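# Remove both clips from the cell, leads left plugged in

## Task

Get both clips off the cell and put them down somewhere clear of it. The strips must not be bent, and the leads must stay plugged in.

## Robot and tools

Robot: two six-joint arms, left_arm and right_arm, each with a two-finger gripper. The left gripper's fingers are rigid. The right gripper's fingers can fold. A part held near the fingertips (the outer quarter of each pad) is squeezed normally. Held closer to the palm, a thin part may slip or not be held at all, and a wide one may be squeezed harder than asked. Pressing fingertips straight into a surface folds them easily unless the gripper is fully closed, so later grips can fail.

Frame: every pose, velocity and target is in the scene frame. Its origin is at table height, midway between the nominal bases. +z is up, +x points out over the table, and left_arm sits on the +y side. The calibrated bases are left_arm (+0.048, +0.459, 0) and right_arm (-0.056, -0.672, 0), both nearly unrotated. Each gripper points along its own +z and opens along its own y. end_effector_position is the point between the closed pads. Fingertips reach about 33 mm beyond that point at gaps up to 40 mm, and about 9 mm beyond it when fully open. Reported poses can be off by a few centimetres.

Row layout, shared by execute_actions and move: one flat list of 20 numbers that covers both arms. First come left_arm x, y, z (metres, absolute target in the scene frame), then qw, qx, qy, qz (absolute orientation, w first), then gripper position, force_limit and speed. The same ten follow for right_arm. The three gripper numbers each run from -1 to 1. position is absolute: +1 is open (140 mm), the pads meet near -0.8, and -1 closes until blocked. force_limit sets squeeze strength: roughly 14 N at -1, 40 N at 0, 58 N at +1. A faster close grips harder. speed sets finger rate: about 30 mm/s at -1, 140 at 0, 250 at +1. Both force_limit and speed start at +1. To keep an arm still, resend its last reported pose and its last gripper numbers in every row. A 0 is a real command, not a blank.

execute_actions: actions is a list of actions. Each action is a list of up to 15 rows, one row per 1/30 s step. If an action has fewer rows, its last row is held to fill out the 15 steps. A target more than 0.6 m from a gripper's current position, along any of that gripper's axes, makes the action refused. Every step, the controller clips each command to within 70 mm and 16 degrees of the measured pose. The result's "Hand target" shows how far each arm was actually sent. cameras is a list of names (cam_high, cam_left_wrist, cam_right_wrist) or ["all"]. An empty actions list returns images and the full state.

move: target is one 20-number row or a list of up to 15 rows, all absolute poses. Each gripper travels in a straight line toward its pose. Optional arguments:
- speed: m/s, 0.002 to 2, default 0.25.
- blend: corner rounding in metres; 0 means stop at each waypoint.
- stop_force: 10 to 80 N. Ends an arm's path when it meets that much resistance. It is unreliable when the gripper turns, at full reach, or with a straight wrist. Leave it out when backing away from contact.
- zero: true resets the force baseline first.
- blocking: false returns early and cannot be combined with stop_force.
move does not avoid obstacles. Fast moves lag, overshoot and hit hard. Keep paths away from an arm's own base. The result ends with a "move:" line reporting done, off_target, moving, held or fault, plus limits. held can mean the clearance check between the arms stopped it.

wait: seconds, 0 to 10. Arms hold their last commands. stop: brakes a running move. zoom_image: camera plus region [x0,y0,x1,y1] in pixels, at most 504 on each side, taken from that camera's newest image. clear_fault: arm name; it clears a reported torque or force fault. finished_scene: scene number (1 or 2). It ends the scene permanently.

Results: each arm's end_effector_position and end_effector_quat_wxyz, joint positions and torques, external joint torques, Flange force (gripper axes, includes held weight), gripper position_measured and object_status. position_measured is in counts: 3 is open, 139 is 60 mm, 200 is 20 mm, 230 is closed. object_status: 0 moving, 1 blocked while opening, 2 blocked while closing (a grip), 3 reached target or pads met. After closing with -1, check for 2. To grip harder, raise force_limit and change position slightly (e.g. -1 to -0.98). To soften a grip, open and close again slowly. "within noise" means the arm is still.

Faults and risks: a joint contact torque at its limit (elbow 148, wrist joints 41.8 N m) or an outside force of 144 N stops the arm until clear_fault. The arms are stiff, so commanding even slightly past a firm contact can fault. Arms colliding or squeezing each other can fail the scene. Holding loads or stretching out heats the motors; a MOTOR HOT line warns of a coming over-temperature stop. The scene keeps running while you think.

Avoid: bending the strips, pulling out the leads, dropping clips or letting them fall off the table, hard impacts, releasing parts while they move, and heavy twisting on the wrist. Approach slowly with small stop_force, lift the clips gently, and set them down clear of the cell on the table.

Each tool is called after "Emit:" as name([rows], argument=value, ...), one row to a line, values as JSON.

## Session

Emit:
execute_actions(actions=[])

Emit:
zoom_image(camera="cam_high", region=[340, 20, 540, 180])

Scene clock: 0.00 s.
left_arm: end_effector_position=(+0.6508, -0.4625, +0.2249) position_measured=3 object_status=3 end_effector_quat_wxyz=(-0.206, +0.751, -0.128, +0.614) | right_arm: end_effector_position=(+0.9680, -0.6197, +0.2396) position_measured=3 object_status=3 end_effector_quat_wxyz=(-0.067, +0.940, +0.037, +0.333)
Joint positions: left_arm=[-1.335 0.948 1.058 1.46 1.422 0.073] | right_arm=[-0.037 0.497 1.445 0.339 0.551 1.222]
Joint velocities: within noise
Joint torques (N m): no reading
External joint torques (N m): no reading
Flange force (N): no reading
Hand target: left_arm +0.6508, -0.4625, +0.2249; -0.206, +0.751, -0.128, +0.614 | right_arm +0.9680, -0.6197, +0.2396; -0.067, +0.940, +0.037, +0.333
Tool commands: left_gripper/position=+1.0 left_gripper/force_limit=+1.0 left_gripper/speed=+1.0 right_gripper/position=+1.0 right_gripper/force_limit=+1.0 right_gripper/speed=+1.0
camera_calibration:
cam_left_wrist: T_world_to_cam=[[0.0465788, -0.88352, -0.466071, -0.327614], [-0.543808, 0.36895, -0.753757, 0.694202], [0.837916, 0.288563, -0.46328, -0.16395], [0, 0, 0, 1]] pos_world=[0.530149, -0.498269, 0.294614]
cam_right_wrist: T_world_to_cam=[[0.127394, -0.984437, -0.121054, -0.69055], [-0.939808, -0.0807908, -0.332016, 0.942136], [0.317068, 0.156065, -0.935474, 0.16015], [0, 0, 0, 1]] pos_world=[0.922619, -0.628681, 0.379026]

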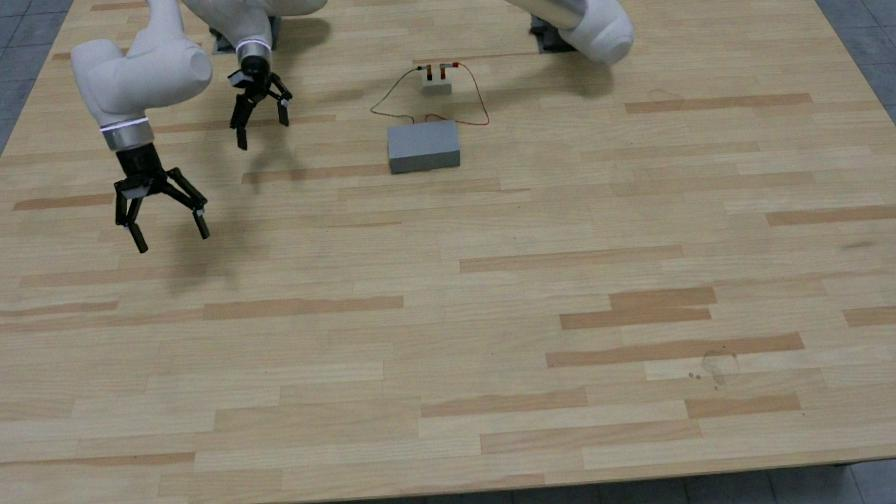

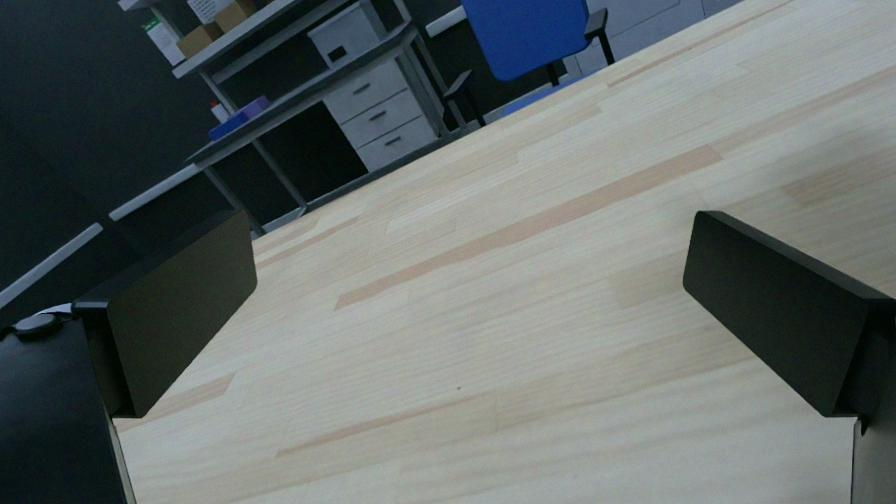

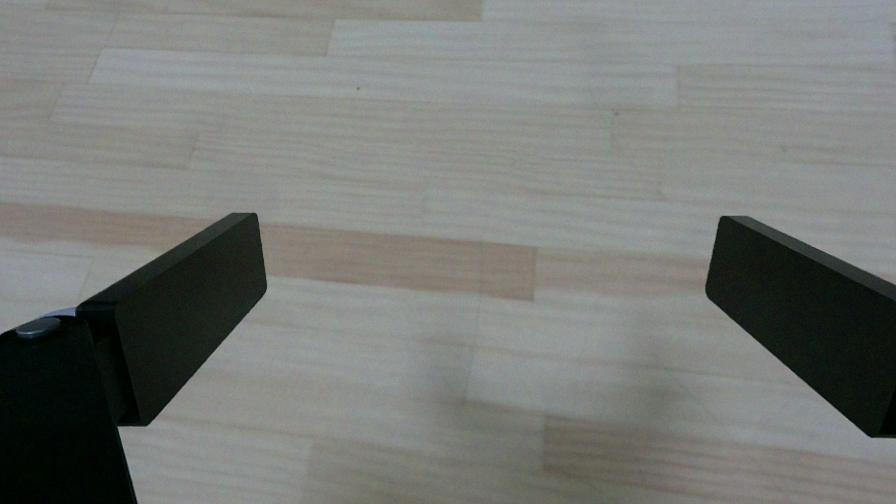

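Scaled by 2.520 from the camera's 896x504 image, which has a finer 1280x720 frame.

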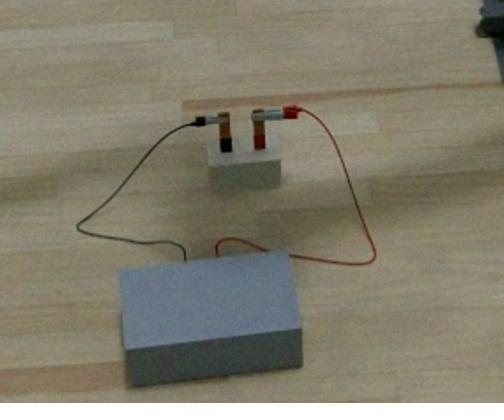

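Emit:
move([
  [0.62,-0.3,0.3,0,0.656,0.755,0,0,0,-1,0.9680,-0.6197,0.2396,-0.067,0.940,0.037,0.333,0,0,-1],
  [0.313,0.06,0.27,0,0.656,0.755,0,0,0,-1,0.7,-0.5,0.3,0,0.7547,-0.656,0,0,0,-1],
  [0.313,0.06,0.27,0,0.656,0.755,0,0,0,-1,0.4,-0.38,0.27,0,0.7547,-0.656,0,0,0,-1],
], speed=0.35, cameras=["all"])

Emit:
zoom_image(camera="cam_left_wrist", region=[300, 100, 600, 400])

Scene clock: 9.03 s.
left_arm: end_effector_position=(+0.6433, -0.4246, +0.2425) position_measured=129 object_status=0 end_effector_quat_wxyz=(-0.174, +0.829, +0.112, +0.520) | right_arm: end_effector_position=(+0.9680, -0.6197, +0.2396) position_measured=129 object_status=0 end_effector_quat_wxyz=(-0.067, +0.940, +0.037, +0.333)
Joint positions: left_arm=[-1.306 0.994 0.785 1.131 1.652 -0.077] | right_arm=[-0.037 0.497 1.444 0.339 0.552 1.222]
Joint torques (N m): left_arm=[1.41 -127.8 -40.01 4.19 0.3 0.17] | right_arm=[3.27 -95.15 -40.02 3.87 -1.77 0.03]
External joint torques (N m): left_arm=[-0.84 -2.62 -2.2 0.13 0.36 -0.18] | right_arm=[-3.51 3.88 -1.9 0.42 0.16 -0.04]
Flange force (N): left_arm=[2.9 3.0 -2.8] | right_arm=[7.4 6.1 6.0]
Hand target: left_arm +0.6433, -0.4246, +0.2425; -0.174, +0.829, +0.112, +0.520 | right_arm +0.9680, -0.6197, +0.2396; -0.067, +0.940, +0.037, +0.333
Off the commanded pose: left_arm 0.587 m, 102 deg | right_arm 0.617 m, 94 deg.
move: held (left_arm; a check stopped the path), off_target (right_arm; braked when a check withheld steps of left_arm); path passed 0 of 3 targets; limits=held
pose unreachable (left arm): on one or more control steps of this call, first in action 0 (counted from 0), this arm could not follow its commanded pose, so it was not sent that pose on those steps. It may still have moved: this result reports where it is.
cause: moving toward the commanded pose would bring a part of the arm too close to another arm (a part of this arm just beyond joint 4 (forearm roll) and a part of the right arm just beyond its joint 4 (forearm roll), 14 mm apart when this arm was first held).
camera_calibration:
cam_left_wrist: T_world_to_cam=[[0.353851, -0.920163, -0.167601, -0.571099], [-0.698118, -0.14059, -0.702044, 0.559678], [0.622432, 0.365424, -0.69213, 0.0662735], [0, 0, 0, 1]] pos_world=[0.551554, -0.471037, 0.343072]
cam_right_wrist: T_world_to_cam=[[0.127297, -0.984428, -0.121232, -0.690487], [-0.939953, -0.0807067, -0.331624, 0.942168], [0.316676, 0.156167, -0.93559, 0.160637], [0, 0, 0, 1]] pos_world=[0.922621, -0.628782, 0.379027]

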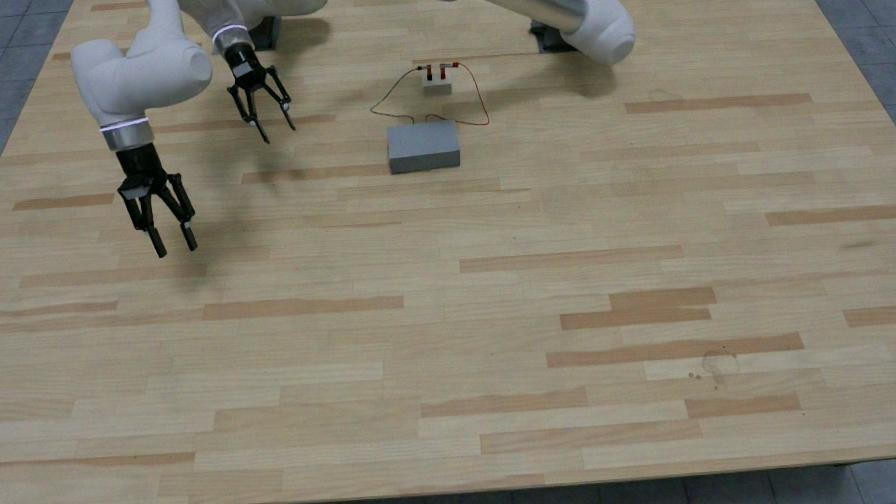

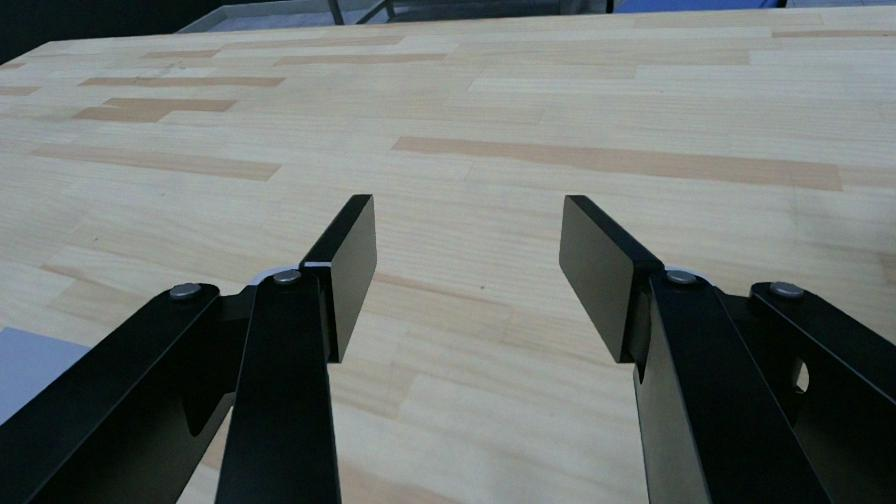

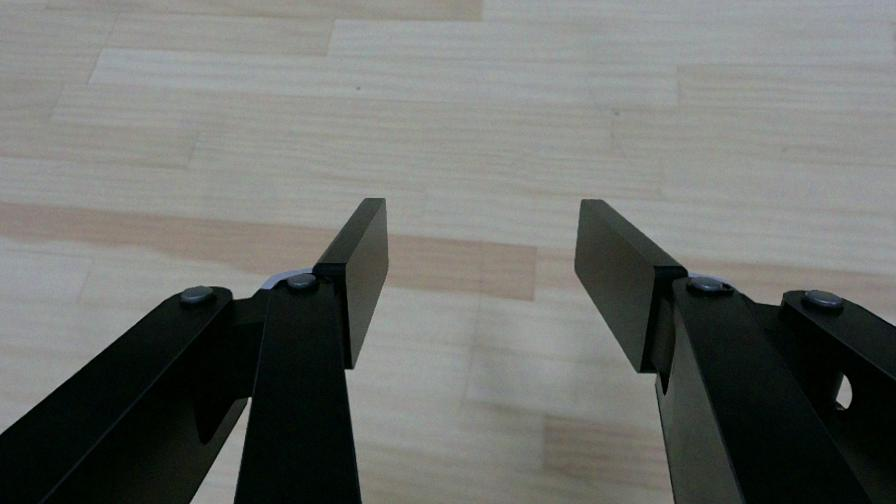

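Scaled by 1.680 from the camera's 896x504 image, which has a finer 1280x720 frame.

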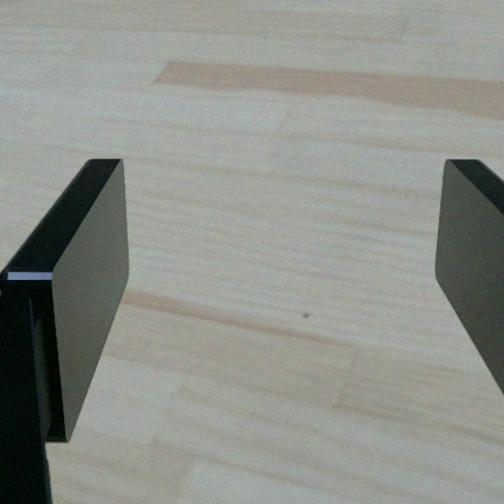

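Emit:
move([
  [0.6433,-0.15,0.28,-0.174,0.829,0.112,0.520,0,0,-1,0.9680,-0.6197,0.2396,-0.067,0.940,0.037,0.333,0,0,-1],
  [0.45,0.1,0.3,0,0.656,0.755,0,0,0,-1,0.9680,-0.6197,0.2396,-0.067,0.940,0.037,0.333,0,0,-1],
  [0.313,0.06,0.27,0,0.656,0.755,0,0,0,-1,0.7,-0.55,0.3,0,0.7547,-0.656,0,0,0,-1],
], speed=0.35, cameras=["all"])

Emit:
zoom_image(camera="cam_left_wrist", region=[300, 100, 600, 400])

Scene clock: 18.77 s.
left_arm: end_effector_position=(+0.3130, +0.0600, +0.2700) position_measured=129 object_status=3 end_effector_quat_wxyz=(+0.000, +0.656, +0.755, +0.000) | right_arm: end_effector_position=(+0.7000, -0.5500, +0.3000) position_measured=129 object_status=3 end_effector_quat_wxyz=(+0.000, +0.755, -0.656, +0.000)
Joint positions: left_arm=[-1.065 -0.091 1.966 0 1.267 -1.197] | right_arm=[0.118 0.355 1.399 0 1.388 3.117]
Joint torques (N m): left_arm=[0.7 -31.87 -38.7 4.14 -0.26 0.15] | right_arm=[3.59 -81.81 -39.86 3.8 -0.19 0.18]
External joint torques (N m): left_arm=[-0.68 0.69 -2.27 0.09 0.29 -0.15] | right_arm=[-3.96 3.78 -2.07 0.44 0.17 -0.18]
Flange force (N): left_arm=[-4.7 0.3 -3.4] | right_arm=[5.2 -10.7 -2.1]
Hand target: left_arm +0.3130, +0.0600, +0.2700; +0.000, +0.656, +0.755, +0.000 | right_arm +0.7000, -0.5500, +0.3000; +0.000, +0.755, -0.656, +0.000
Off the commanded pose: left_arm 0.000 m, 0 deg | right_arm 0.000 m, 0 deg.
move: done
camera_calibration:
cam_left_wrist: T_world_to_cam=[[0.990364, 0.13777, 0.0141273, -0.315483], [0.124017, -0.927627, 0.352319, -0.0781798], [0.0616437, -0.347172, -0.935773, 0.397833], [0, 0, 0, 1]] pos_world=[0.297614, 0.109059, 0.404283]
cam_right_wrist: T_world_to_cam=[[-0.990325, -0.136605, -0.0244129, 0.639192], [-0.136694, 0.929979, 0.341253, 0.507716], [-0.0239135, 0.341288, -0.939654, 0.63255], [0, 0, 0, 1]] pos_world=[0.717536, -0.600731, 0.436724]

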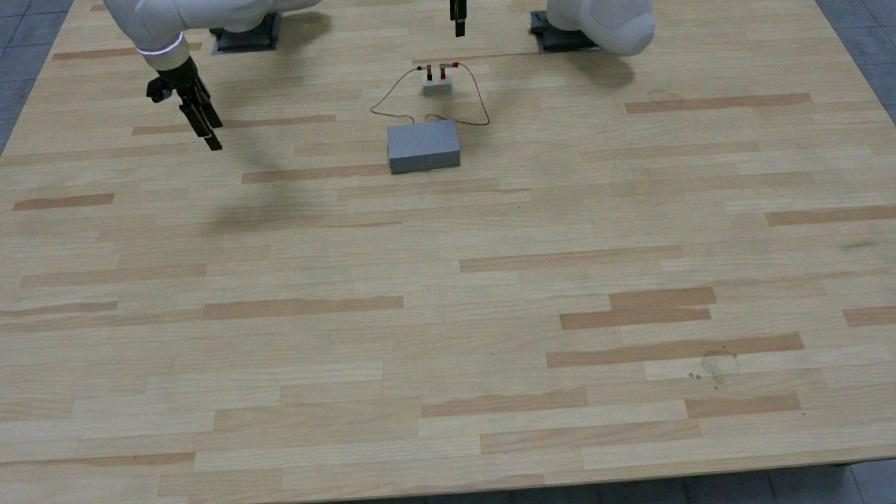

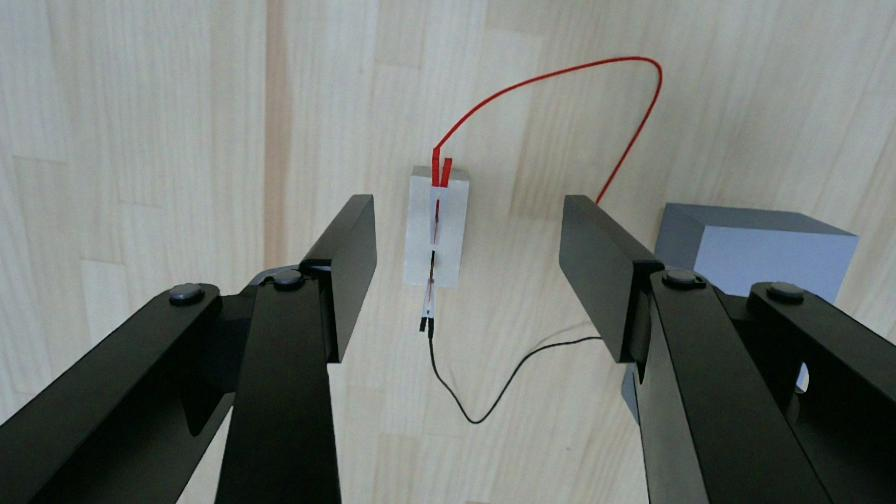

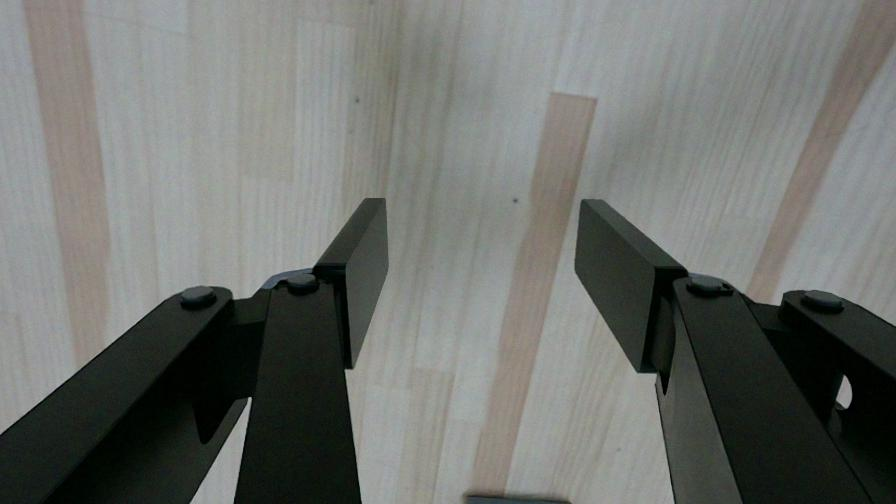

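Scaled by 1.680 from the camera's 896x504 image, which has a finer 1280x720 frame.

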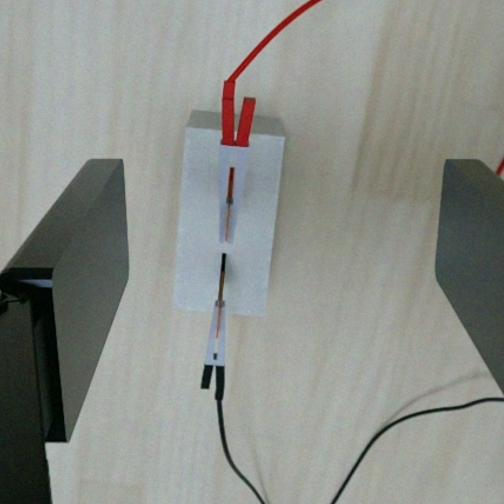

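Emit:
move([
  [0.3024,0.0541,0.15,0,0.6865,0.7272,0,0,1,-1,0.7,-0.55,0.3,0,0.7547,-0.656,0,0,0,-1],
], speed=0.15, cameras=["cam_left_wrist"])

Emit:
zoom_image(camera="cam_left_wrist", region=[300, 150, 600, 450])

Scene clock: 26.80 s.
left_arm: end_effector_position=(+0.3024, +0.0541, +0.1500) position_measured=129 object_status=3 end_effector_quat_wxyz=(+0.000, +0.686, +0.727, +0.000) | right_arm: end_effector_position=(+0.7000, -0.5500, +0.3000) position_measured=129 object_status=3 end_effector_quat_wxyz=(+0.000, +0.755, -0.656, +0.000)
Joint positions: left_arm=[-1.091 -0.002 2.118 0 1.025 -1.14] | right_arm=[0.118 0.355 1.399 0 1.388 3.117]
Joint torques (N m): left_arm=[0.55 -36.27 -34.15 3.75 -0.23 0.2] | right_arm=[3.79 -81.97 -39.87 3.81 -0.22 0]
External joint torques (N m): left_arm=[-0.18 -0.4 -2.68 0.08 0.25 -0.2] | right_arm=[-4.13 4.04 -2.02 0.44 0.2 0]
Flange force (N): left_arm=[-3.6 1.0 -3.9] | right_arm=[5.2 -11.0 -2.0]
Hand target: left_arm +0.3024, +0.0541, +0.1500; +0.000, +0.686, +0.727, +0.000 | right_arm +0.7000, -0.5500, +0.3000; +0.000, +0.755, -0.656, +0.000
Off the commanded pose: left_arm 0.000 m, 0 deg | right_arm 0.000 m, 0 deg.
move: done
camera_calibration:
cam_left_wrist: T_world_to_cam=[[0.998351, 0.0555938, 0.014276, -0.300473], [0.0470107, -0.934693, 0.352335, -0.0164138], [0.0329313, -0.351083, -0.935765, 0.29314], [0, 0, 0, 1]] pos_world=[0.291096, 0.104279, 0.284383]
Images, in order (width x height): cam_left_wrist 896x504.

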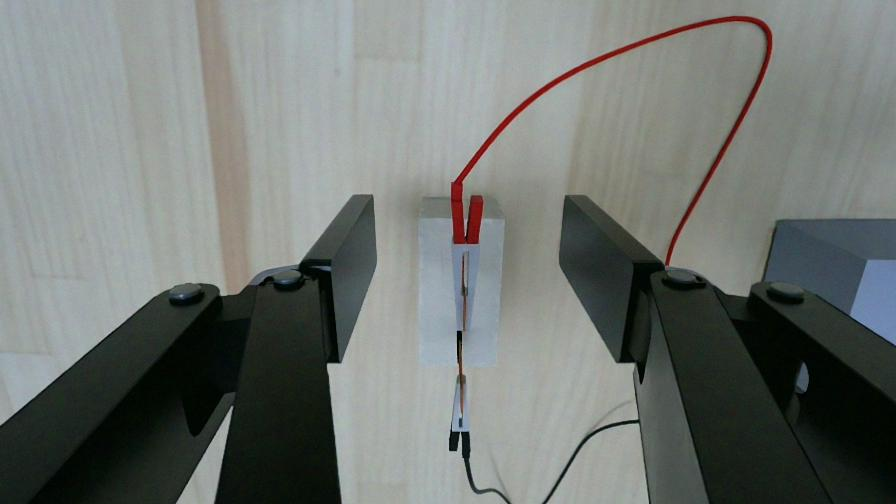

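Scaled by 1.680 from the camera's 896x504 image, which has a finer 1280x720 frame.

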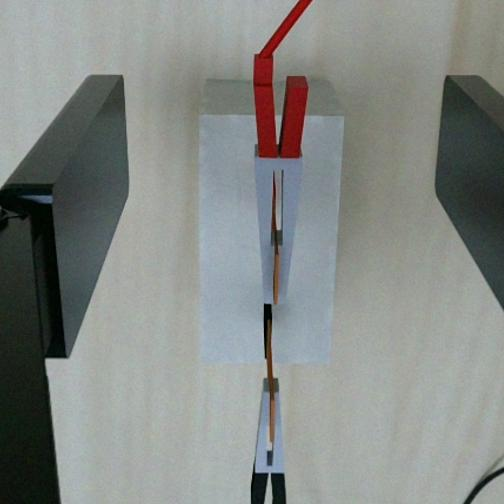

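Emit:
move([
  [0.3013,0.0581,0.13,0,0.6865,0.7272,0,0,1,-1,0.7,-0.55,0.3,0,0.7547,-0.656,0,0,0,-1],
  [0.3013,0.0581,0.13,0,0.6865,0.7272,0,-0.5,1,-1,0.7,-0.55,0.3,0,0.7547,-0.656,0,0,0,-1],
], speed=0.1, cameras=["cam_left_wrist"])

Emit:
zoom_image(camera="cam_left_wrist", region=[380, 150, 560, 330])

Scene clock: 32.60 s.
left_arm: end_effector_position=(+0.3013, +0.0581, +0.1300) position_measured=192 object_status=0 end_effector_quat_wxyz=(+0.000, +0.686, +0.727, +0.000) | right_arm: end_effector_position=(+0.7000, -0.5500, +0.3000) position_measured=129 object_status=3 end_effector_quat_wxyz=(+0.000, +0.755, -0.656, +0.000)
Joint positions: left_arm=[-1.089 0.012 2.147 0 0.983 -1.138] | right_arm=[0.118 0.355 1.399 0 1.388 3.117]
Joint torques (N m): left_arm=[0.74 -37.47 -33.43 3.58 -0.32 0.19] | right_arm=[3.37 -81.7 -39.8 3.79 -0.21 0.09]
External joint torques (N m): left_arm=[-0.61 0.52 -2.36 0.13 0.35 -0.19] | right_arm=[-4.03 5.06 -1.73 0.42 0.18 -0.09]
Flange force (N): left_arm=[-4.8 0.7 -2.7] | right_arm=[5.1 -12.0 -1.2]
Hand target: left_arm +0.3013, +0.0581, +0.1300; +0.000, +0.686, +0.727, +0.000 | right_arm +0.7000, -0.5500, +0.3000; +0.000, +0.755, -0.656, +0.000
Off the commanded pose: left_arm 0.000 m, 0 deg | right_arm 0.000 m, 0 deg.
move: done
camera_calibration:
cam_left_wrist: T_world_to_cam=[[0.998351, 0.0555938, 0.014276, -0.29931], [0.0470107, -0.934693, 0.352335, -0.00554142], [0.0329313, -0.351083, -0.935765, 0.275772], [0, 0, 0, 1]] pos_world=[0.289996, 0.108279, 0.264283]
Images, in order (width x height): cam_left_wrist 896x504.

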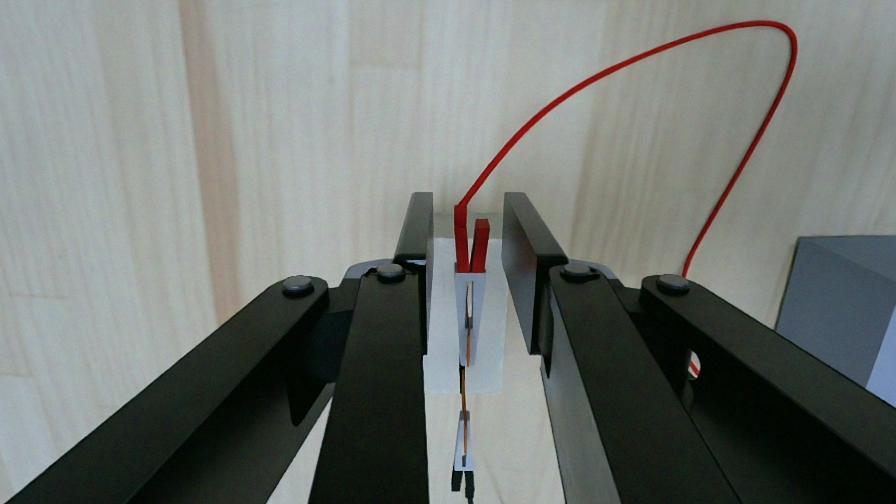

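Scaled by 2.800 from the camera's 896x504 image, which has a finer 1280x720 frame.

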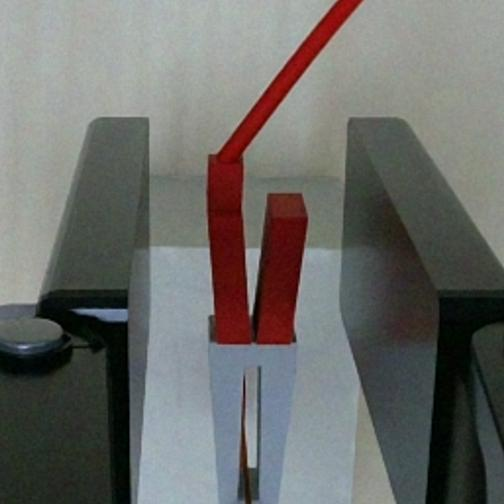

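Emit:
move([
  [0.3025,0.058,0.13,0,0.6865,0.7272,0,-0.5,0,-1,0.7,-0.55,0.3,0,0.7547,-0.656,0,0,0,-1],
  [0.3025,0.058,0.13,0,0.6865,0.7272,0,-1,0,-1,0.7,-0.55,0.3,0,0.7547,-0.656,0,0,0,-1],
], speed=0.1)

Emit:
wait(seconds=0.5, cameras=["cam_left_wrist"])

Emit:
zoom_image(camera="cam_left_wrist", region=[380, 190, 560, 370])

Scene clock: 37.73 s.
left_arm: end_effector_position=(+0.3025, +0.0580, +0.1300) position_measured=220 object_status=0 end_effector_quat_wxyz=(+0.000, +0.686, +0.727, +0.000) | right_arm: end_effector_position=(+0.7000, -0.5500, +0.3000) position_measured=129 object_status=3 end_effector_quat_wxyz=(+0.000, +0.755, -0.656, +0.000)
Joint positions: left_arm=[-1.087 0.013 2.146 0 0.983 -1.136] | right_arm=[0.118 0.355 1.399 0 1.388 3.117]
Joint torques (N m): left_arm=[0.94 -37.23 -33.64 3.58 -0.29 0.21] | right_arm=[3.98 -81.83 -39.96 3.85 -0.19 0.04]
External joint torques (N m): left_arm=[-0.92 0.63 -2.03 0.12 0.32 -0.21] | right_arm=[-4.24 3.87 -1.94 0.4 0.17 -0.04]
Flange force (N): left_arm=[-4.8 0.0 -2.2] | right_arm=[5.4 -10.6 -1.9]
Hand target: left_arm +0.3025, +0.0580, +0.1300; +0.000, +0.686, +0.727, +0.000 | right_arm +0.7000, -0.5500, +0.3000; +0.000, +0.755, -0.656, +0.000
Off the commanded pose: left_arm 0.000 m, 0 deg | right_arm 0.000 m, 0 deg.
move: done

Scene clock: 38.23 s.
left_arm: end_effector_position=(+0.3025, +0.0580, +0.1300) position_measured=220 object_status=2 end_effector_quat_wxyz=(+0.000, +0.686, +0.727, +0.000) | right_arm: end_effector_position=(+0.7000, -0.5500, +0.3000) position_measured=129 object_status=3 end_effector_quat_wxyz=(+0.000, +0.755, -0.656, +0.000)
Joint positions: left_arm=[-1.087 0.013 2.146 0 0.983 -1.136] | right_arm=[0.118 0.355 1.399 0 1.388 3.117]
Joint torques (N m): left_arm=[0.83 -37.62 -33.73 3.62 -0.3 0.17] | right_arm=[3.52 -81.91 -40.04 3.78 -0.2 0.02]
External joint torques (N m): left_arm=[-0.86 1.03 -1.99 0.08 0.32 -0.17] | right_arm=[-4.34 4.01 -1.89 0.45 0.17 -0.02]
Flange force (N): left_arm=[-5.2 0.4 -1.7] | right_arm=[5.5 -10.7 -1.8]
Hand target: left_arm +0.3025, +0.0580, +0.1300; +0.000, +0.686, +0.727, +0.000 | right_arm +0.7000, -0.5500, +0.3000; +0.000, +0.755, -0.656, +0.000
Tool commands: left_gripper/position=-1.0 left_gripper/force_limit=+0.0 left_gripper/speed=-1.0 right_gripper/position=+0.0 right_gripper/force_limit=+0.0 right_gripper/speed=-1.0
Off the commanded pose: left_arm 0.000 m, 0 deg | right_arm 0.000 m, 0 deg.
wait: 0.50 s; at rest by 0.17 s
camera_calibration:
cam_left_wrist: T_world_to_cam=[[0.998351, 0.0555938, 0.014276, -0.300503], [0.0470107, -0.934693, 0.352335, -0.00569131], [0.0329313, -0.351083, -0.935765, 0.275697], [0, 0, 0, 1]] pos_world=[0.291196, 0.108179, 0.264283]
Images, in order (width x height): cam_left_wrist 896x504.

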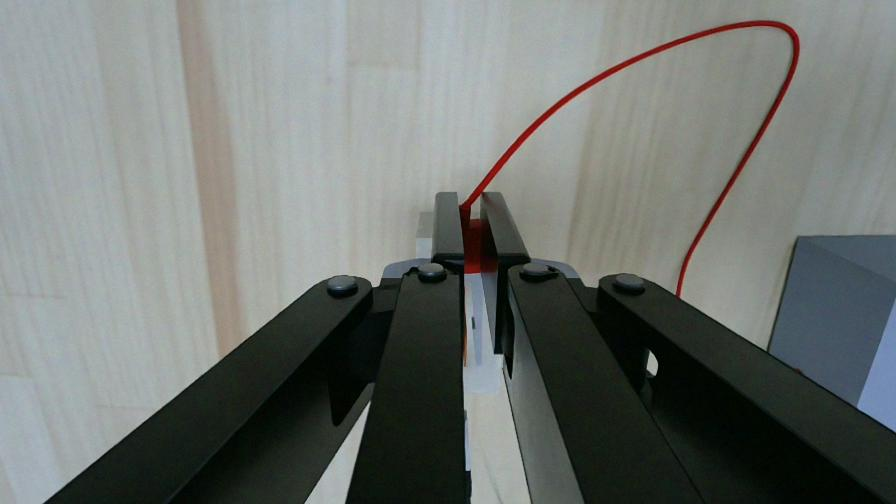

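Scaled by 2.800 from the camera's 896x504 image, which has a finer 1280x720 frame.

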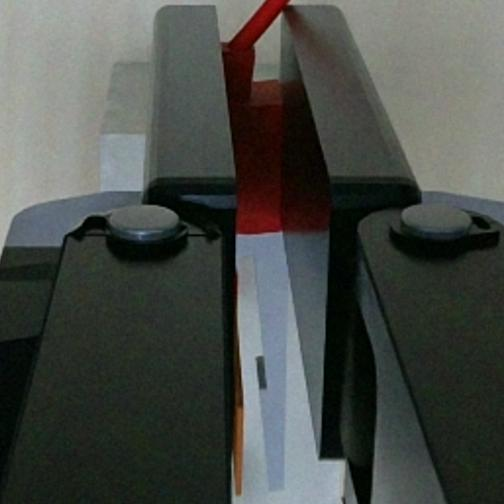

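Emit:
move(target=[0.302,0.066,0.13,0,0.6865,0.7272,0,-1,0,-1,0.7,-0.55,0.3,0,0.7547,-0.656,0,0,0,-1], speed=0.01, stop_force=10, cameras=["cam_left_wrist","cam_high"])

Emit:
zoom_image(camera="cam_left_wrist", region=[380, 190, 560, 370])

Emit:
zoom_image(camera="cam_high", region=[400, 40, 500, 110])

Scene clock: 42.97 s.
left_arm: end_effector_position=(+0.3020, +0.0660, +0.1300) position_measured=220 object_status=2 end_effector_quat_wxyz=(+0.000, +0.686, +0.727, +0.000) | right_arm: end_effector_position=(+0.7000, -0.5500, +0.3000) position_measured=129 object_status=3 end_effector_quat_wxyz=(+0.000, +0.755, -0.656, +0.000)
Joint positions: left_arm=[-1.079 0.002 2.157 0 0.983 -1.128] | right_arm=[0.118 0.355 1.399 0 1.388 3.117]
Joint torques (N m): left_arm=[0.46 -36.33 -33.6 3.63 -0.28 0.2] | right_arm=[3.77 -81.79 -40 3.87 -0.17 -0.03]
External joint torques (N m): left_arm=[-0.39 0.83 -2.2 0.09 0.3 -0.2] | right_arm=[-4.42 4.15 -1.84 0.36 0.15 0.03]
Flange force (N): left_arm=[-4.8 1.3 -2.1] | right_arm=[5.5 -10.8 -1.6]
Hand target: left_arm +0.3020, +0.0660, +0.1300; +0.000, +0.686, +0.727, +0.000 | right_arm +0.7000, -0.5500, +0.3000; +0.000, +0.755, -0.656, +0.000
Off the commanded pose: left_arm 0.000 m, 0 deg | right_arm 0.000 m, 0 deg.
move: done
camera_calibration:
cam_left_wrist: T_world_to_cam=[[0.998351, 0.0555938, 0.014276, -0.300448], [0.0470107, -0.934693, 0.352335, 0.00180974], [0.0329313, -0.351083, -0.935765, 0.278522], [0, 0, 0, 1]] pos_world=[0.290696, 0.116179, 0.264283]
Images, in order (width x height): cam_high 896x504, cam_left_wrist 896x504.

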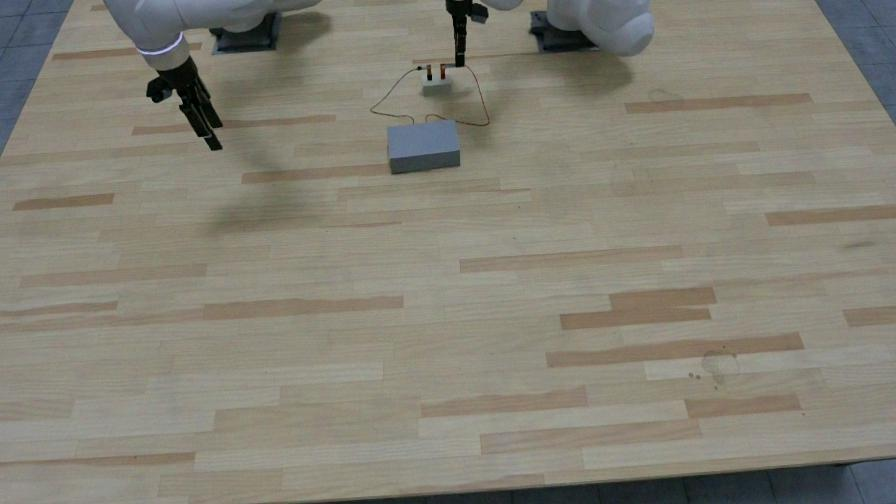

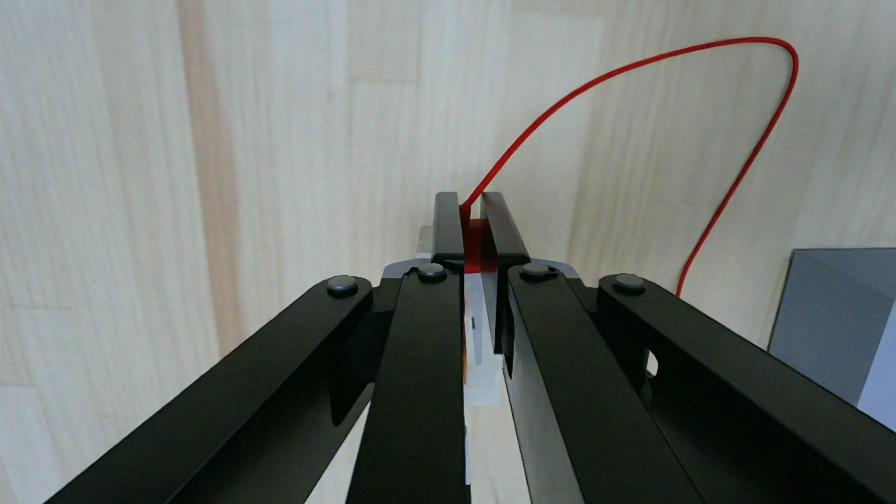

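Scaled by 2.800 from the camera's 896x504 image, which has a finer 1280x720 frame.

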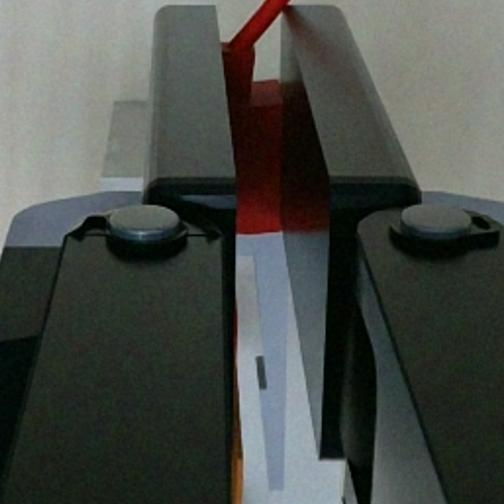

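Scaled by 5.040 from the camera's 896x504 image, which has a finer 1280x720 frame.

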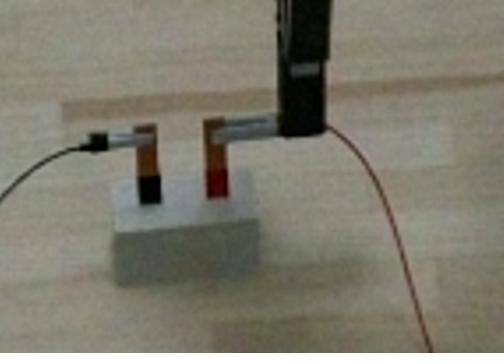

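Emit:
move([
  [0.2994,0.111,0.13,0,0.6865,0.7272,0,-1,0,-1,0.7,-0.55,0.3,0,0.7547,-0.656,0,0,0,-1],
  [0.30,0.155,0.07,0,0.6865,0.7272,0,-1,0,-1,0.5,-0.45,0.3,0,0.7272,-0.6865,0,0,0,-1],
  [0.30,0.155,0.037,0,0.6865,0.7272,0,-1,0,-1,0.5,-0.45,0.3,0,0.7272,-0.6865,0,0,0,-1],
  [0.30,0.155,0.037,0,0.6865,0.7272,0,-0.3,0,-1,0.5,-0.45,0.3,0,0.7272,-0.6865,0,0,0,-1],
], speed=[0.03,0.15,0.03,0.1])

Emit:
move([
  [0.30,0.155,0.2,0,0.6865,0.7272,0,-0.3,0,-1,0.5,-0.45,0.3,0,0.7272,-0.6865,0,0,0,-1],
  [0.37,0.38,0.25,0,0.6865,0.7272,0,-0.3,0,-1,0.38,-0.25,0.28,0,0.7272,-0.6865,0,0,0,-1],
  [0.37,0.38,0.25,0,0.6865,0.7272,0,-0.3,0,-1,0.3057,-0.065,0.26,0,0.7272,-0.6865,0,0,0,-1],
], speed=[0.2,0.35,0.35], cameras=["cam_right_wrist","cam_high"])

Emit:
zoom_image(camera="cam_right_wrist", region=[300, 130, 600, 430])

Emit:
zoom_image(camera="cam_high", region=[400, 40, 520, 120])

Scene clock: 58.33 s.
left_arm: end_effector_position=(+0.3000, +0.1550, +0.0370) position_measured=167 object_status=0 end_effector_quat_wxyz=(+0.000, +0.686, +0.727, +0.000) | right_arm: end_effector_position=(+0.5000, -0.4500, +0.3000) position_measured=129 object_status=3 end_effector_quat_wxyz=(+0.000, +0.727, -0.686, +0.000)
Joint positions: left_arm=[-0.975 0.009 2.367 0 0.766 -1.024] | right_arm=[0.325 0.09 1.729 0 1.322 3.407]
Joint torques (N m): left_arm=[0.37 -31.19 -27.79 3.02 -0.32 0.21] | right_arm=[3.51 -54.86 -39.43 3.77 -0.2 0.05]
External joint torques (N m): left_arm=[-0.38 0.88 -2.02 0.06 0.34 -0.21] | right_arm=[-3.92 4.78 -1.78 0.41 0.19 -0.05]
Flange force (N): left_arm=[-4.6 1.5 -1.2] | right_arm=[3.0 -11.9 -0.9]
Hand target: left_arm +0.3000, +0.1550, +0.0370; +0.000, +0.686, +0.727, +0.000 | right_arm +0.5000, -0.4500, +0.3000; +0.000, +0.727, -0.686, +0.000
Off the commanded pose: left_arm 0.000 m, 0 deg | right_arm 0.000 m, 0 deg.
move: done

Scene clock: 61.60 s.
left_arm: end_effector_position=(+0.3700, +0.3800, +0.2500) position_measured=167 object_status=3 end_effector_quat_wxyz=(+0.000, +0.686, +0.727, +0.000) | right_arm: end_effector_position=(+0.3057, -0.0651, +0.2600) position_measured=129 object_status=3 end_effector_quat_wxyz=(+0.000, +0.727, -0.686, +0.000)
Joint positions: left_arm=[-0.352 -0.342 2.192 0 1.292 -0.401] | right_arm=[0.987 0.276 1.578 0 1.287 4.069]
Joint torques (N m): left_arm=[0.74 -7.17 -38.85 4.16 -0.36 0.2] | right_arm=[4.78 -72.2 -39.25 3.7 -0.15 0.09]
External joint torques (N m): left_arm=[-1.04 1.97 -2.42 0.11 0.35 -0.2] | right_arm=[-5.13 2.77 -1.55 0.45 0.18 -0.09]
Flange force (N): left_arm=[-5.3 4.6 -3.3] | right_arm=[-1.8 -10.1 -1.0]
Hand target: left_arm +0.3700, +0.3800, +0.2500; +0.000, +0.686, +0.727, +0.000 | right_arm +0.3057, -0.0650, +0.2600; +0.000, +0.727, -0.686, +0.000
Off the commanded pose: left_arm 0.000 m, 0 deg | right_arm 0.000 m, 0 deg.
move: done
camera_calibration:
cam_right_wrist: T_world_to_cam=[[-0.998205, -0.0547131, -0.0243704, 0.321791], [-0.0597487, 0.938049, 0.341311, -0.00655406], [0.00418644, 0.342155, -0.939634, 0.41159], [0, 0, 0, 1]] pos_world=[0.319099, -0.117073, 0.396824]
Images, in order (width x height): cam_high 896x504, cam_right_wrist 896x504.

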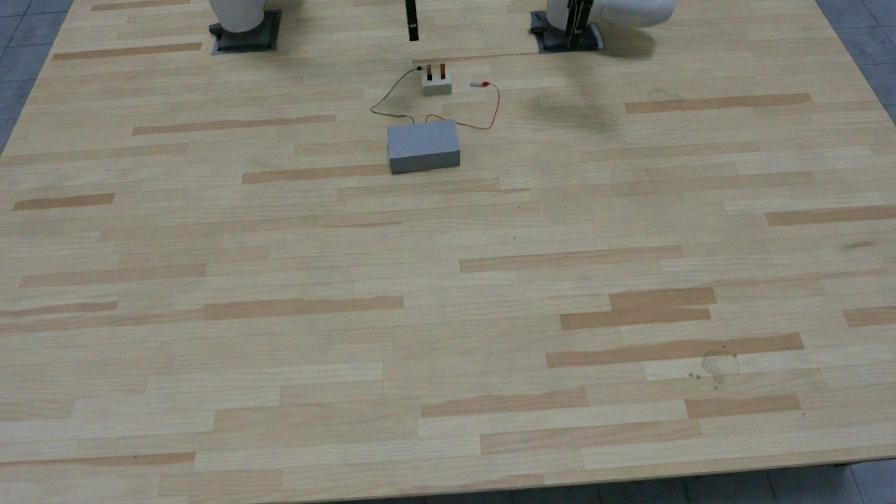

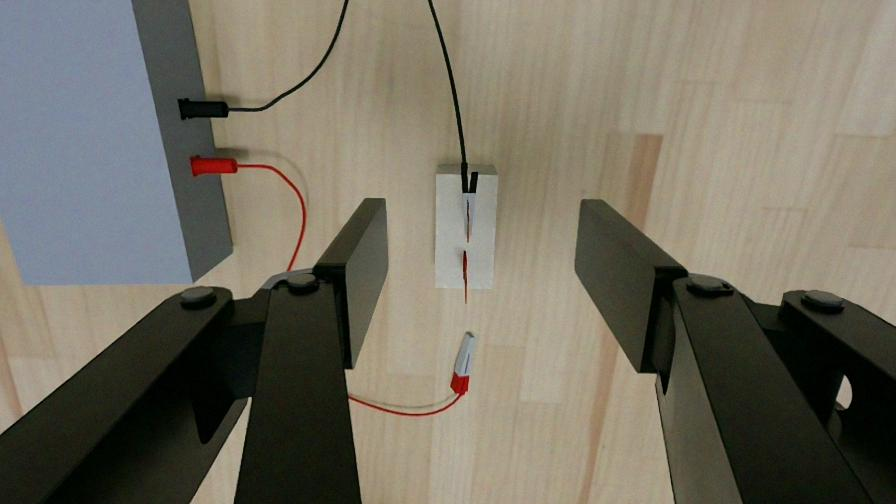

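Scaled by 1.680 from the camera's 896x504 image, which has a finer 1280x720 frame.

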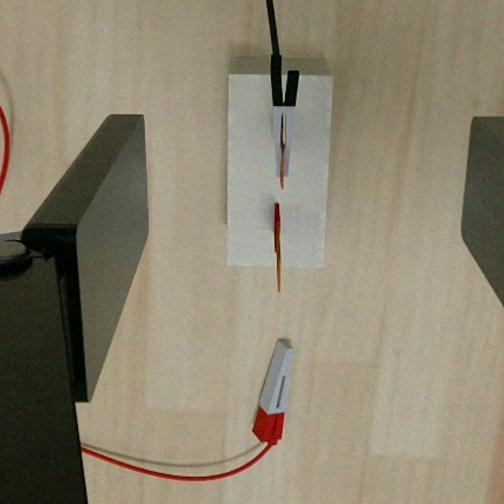

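Scaled by 4.200 from the camera's 896x504 image, which has a finer 1280x720 frame.

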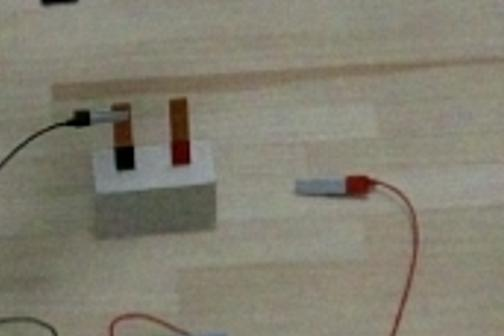

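Emit:
move(target=[0.37,0.38,0.25,0,0.6865,0.7272,0,-0.3,0,-1,0.3069,-0.0638,0.15,0,0.7272,-0.6865,0,0,0,-1], speed=0.15, cameras=["cam_right_wrist"])

Emit:
zoom_image(camera="cam_right_wrist", region=[340, 100, 620, 380])

Scene clock: 66.10 s.
left_arm: end_effector_position=(+0.3700, +0.3800, +0.2500) position_measured=167 object_status=3 end_effector_quat_wxyz=(+0.000, +0.686, +0.727, +0.000) | right_arm: end_effector_position=(+0.3069, -0.0638, +0.1500) position_measured=129 object_status=3 end_effector_quat_wxyz=(+0.000, +0.727, -0.686, +0.000)
Joint positions: left_arm=[-0.352 -0.342 2.192 0 1.292 -0.401] | right_arm=[0.987 0.344 1.697 0 1.1 4.068]
Joint torques (N m): left_arm=[0.7 -7.23 -38.94 4.23 -0.29 0.14] | right_arm=[3.91 -77.92 -35.96 3.43 -0.25 0.06]
External joint torques (N m): left_arm=[-0.89 2.2 -2.3 0.05 0.29 -0.14] | right_arm=[-4.58 4.94 -1.9 0.41 0.27 -0.06]
Flange force (N): left_arm=[-4.8 5.2 -2.9] | right_arm=[-5.4 -11.6 1.4]
Hand target: left_arm +0.3700, +0.3800, +0.2500; +0.000, +0.686, +0.727, +0.000 | right_arm +0.3069, -0.0638, +0.1500; +0.000, +0.727, -0.686, +0.000
Off the commanded pose: left_arm 0.000 m, 0 deg | right_arm 0.000 m, 0 deg.
move: done
camera_calibration:
cam_right_wrist: T_world_to_cam=[[-0.998199, -0.0548075, -0.0244034, 0.320276], [-0.0598486, 0.938055, 0.341278, 0.0298786], [0.0041872, 0.342124, -0.939646, 0.307781], [0, 0, 0, 1]] pos_world=[0.320199, -0.115773, 0.286824]
Images, in order (width x height): cam_right_wrist 896x504.

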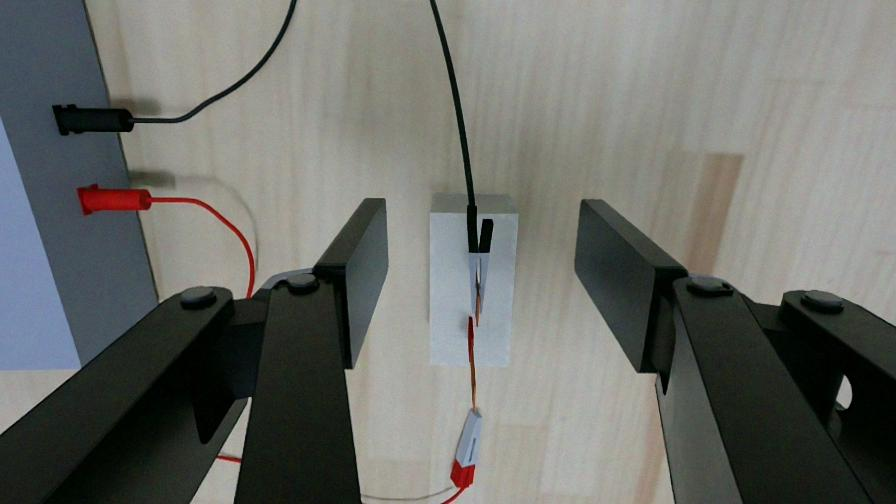

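Scaled by 1.800 from the camera's 896x504 image, which has a finer 1280x720 frame.

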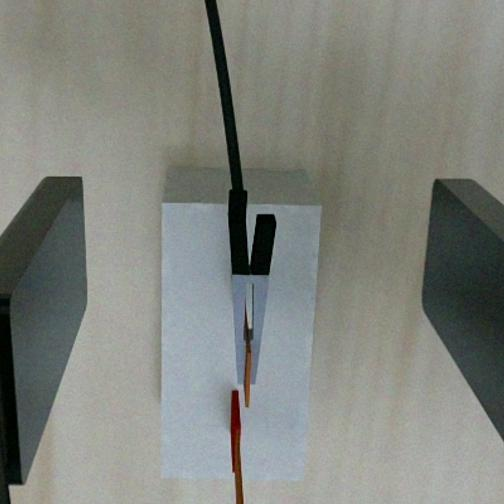

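Emit:
move([
  [0.37,0.38,0.25,0,0.6865,0.7272,0,-0.3,0,-1,0.3064,-0.0638,0.125,0,0.7272,-0.6865,0,0,0,-1],
  [0.37,0.38,0.25,0,0.6865,0.7272,0,-0.3,0,-1,0.3064,-0.0638,0.125,0,0.7272,-0.6865,0,-0.6,0,-1],
], speed=0.1, cameras=["cam_right_wrist"])

Emit:
zoom_image(camera="cam_right_wrist", region=[390, 150, 590, 350])

Scene clock: 73.67 s.
left_arm: end_effector_position=(+0.3700, +0.3800, +0.2500) position_measured=167 object_status=3 end_effector_quat_wxyz=(+0.000, +0.686, +0.727, +0.000) | right_arm: end_effector_position=(+0.3064, -0.0638, +0.1250) position_measured=205 object_status=0 end_effector_quat_wxyz=(+0.000, +0.727, -0.686, +0.000)
Joint positions: left_arm=[-0.352 -0.342 2.192 0 1.292 -0.401] | right_arm=[0.987 0.363 1.721 0 1.057 4.069]
Joint torques (N m): left_arm=[0.77 -7.16 -38.95 4.12 -0.34 0.17] | right_arm=[3.52 -78.19 -35.36 3.31 -0.13 0.07]
External joint torques (N m): left_arm=[-0.91 1.94 -2.38 0.17 0.33 -0.17] | right_arm=[-3.96 3.94 -1.68 0.45 0.16 -0.07]
Flange force (N): left_arm=[-4.8 4.7 -3.2] | right_arm=[-4.2 -9.7 1.4]
Hand target: left_arm +0.3700, +0.3800, +0.2500; +0.000, +0.686, +0.727, +0.000 | right_arm +0.3064, -0.0638, +0.1250; +0.000, +0.727, -0.686, +0.000
Off the commanded pose: left_arm 0.000 m, 0 deg | right_arm 0.000 m, 0 deg.
move: done
camera_calibration:
cam_right_wrist: T_world_to_cam=[[-0.998199, -0.0548075, -0.0244034, 0.319165], [-0.0598486, 0.938055, 0.341278, 0.0384147], [0.0041872, 0.342124, -0.939646, 0.284197], [0, 0, 0, 1]] pos_world=[0.319699, -0.115773, 0.261724]
Images, in order (width x height): cam_right_wrist 896x504.

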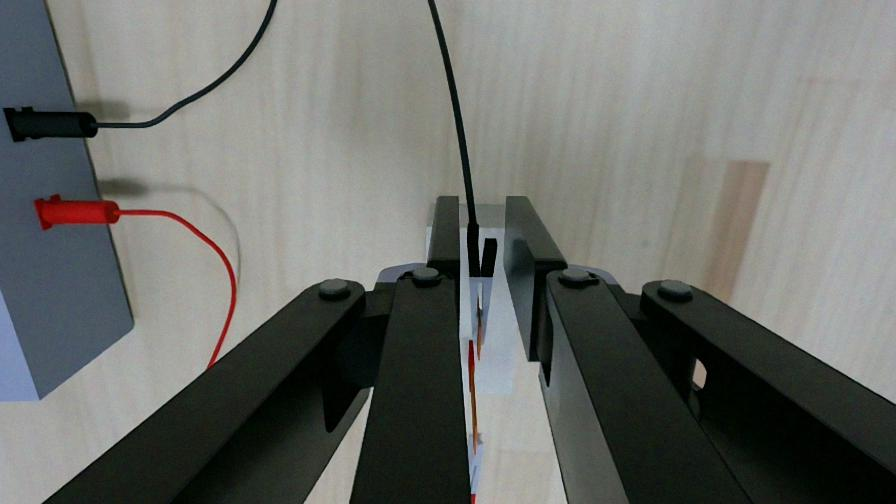

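Scaled by 2.520 from the camera's 896x504 image, which has a finer 1280x720 frame.

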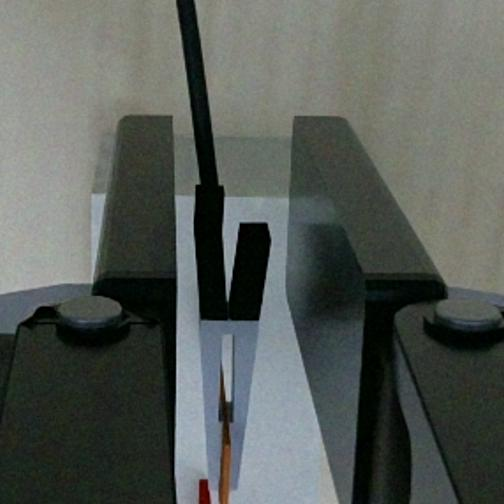

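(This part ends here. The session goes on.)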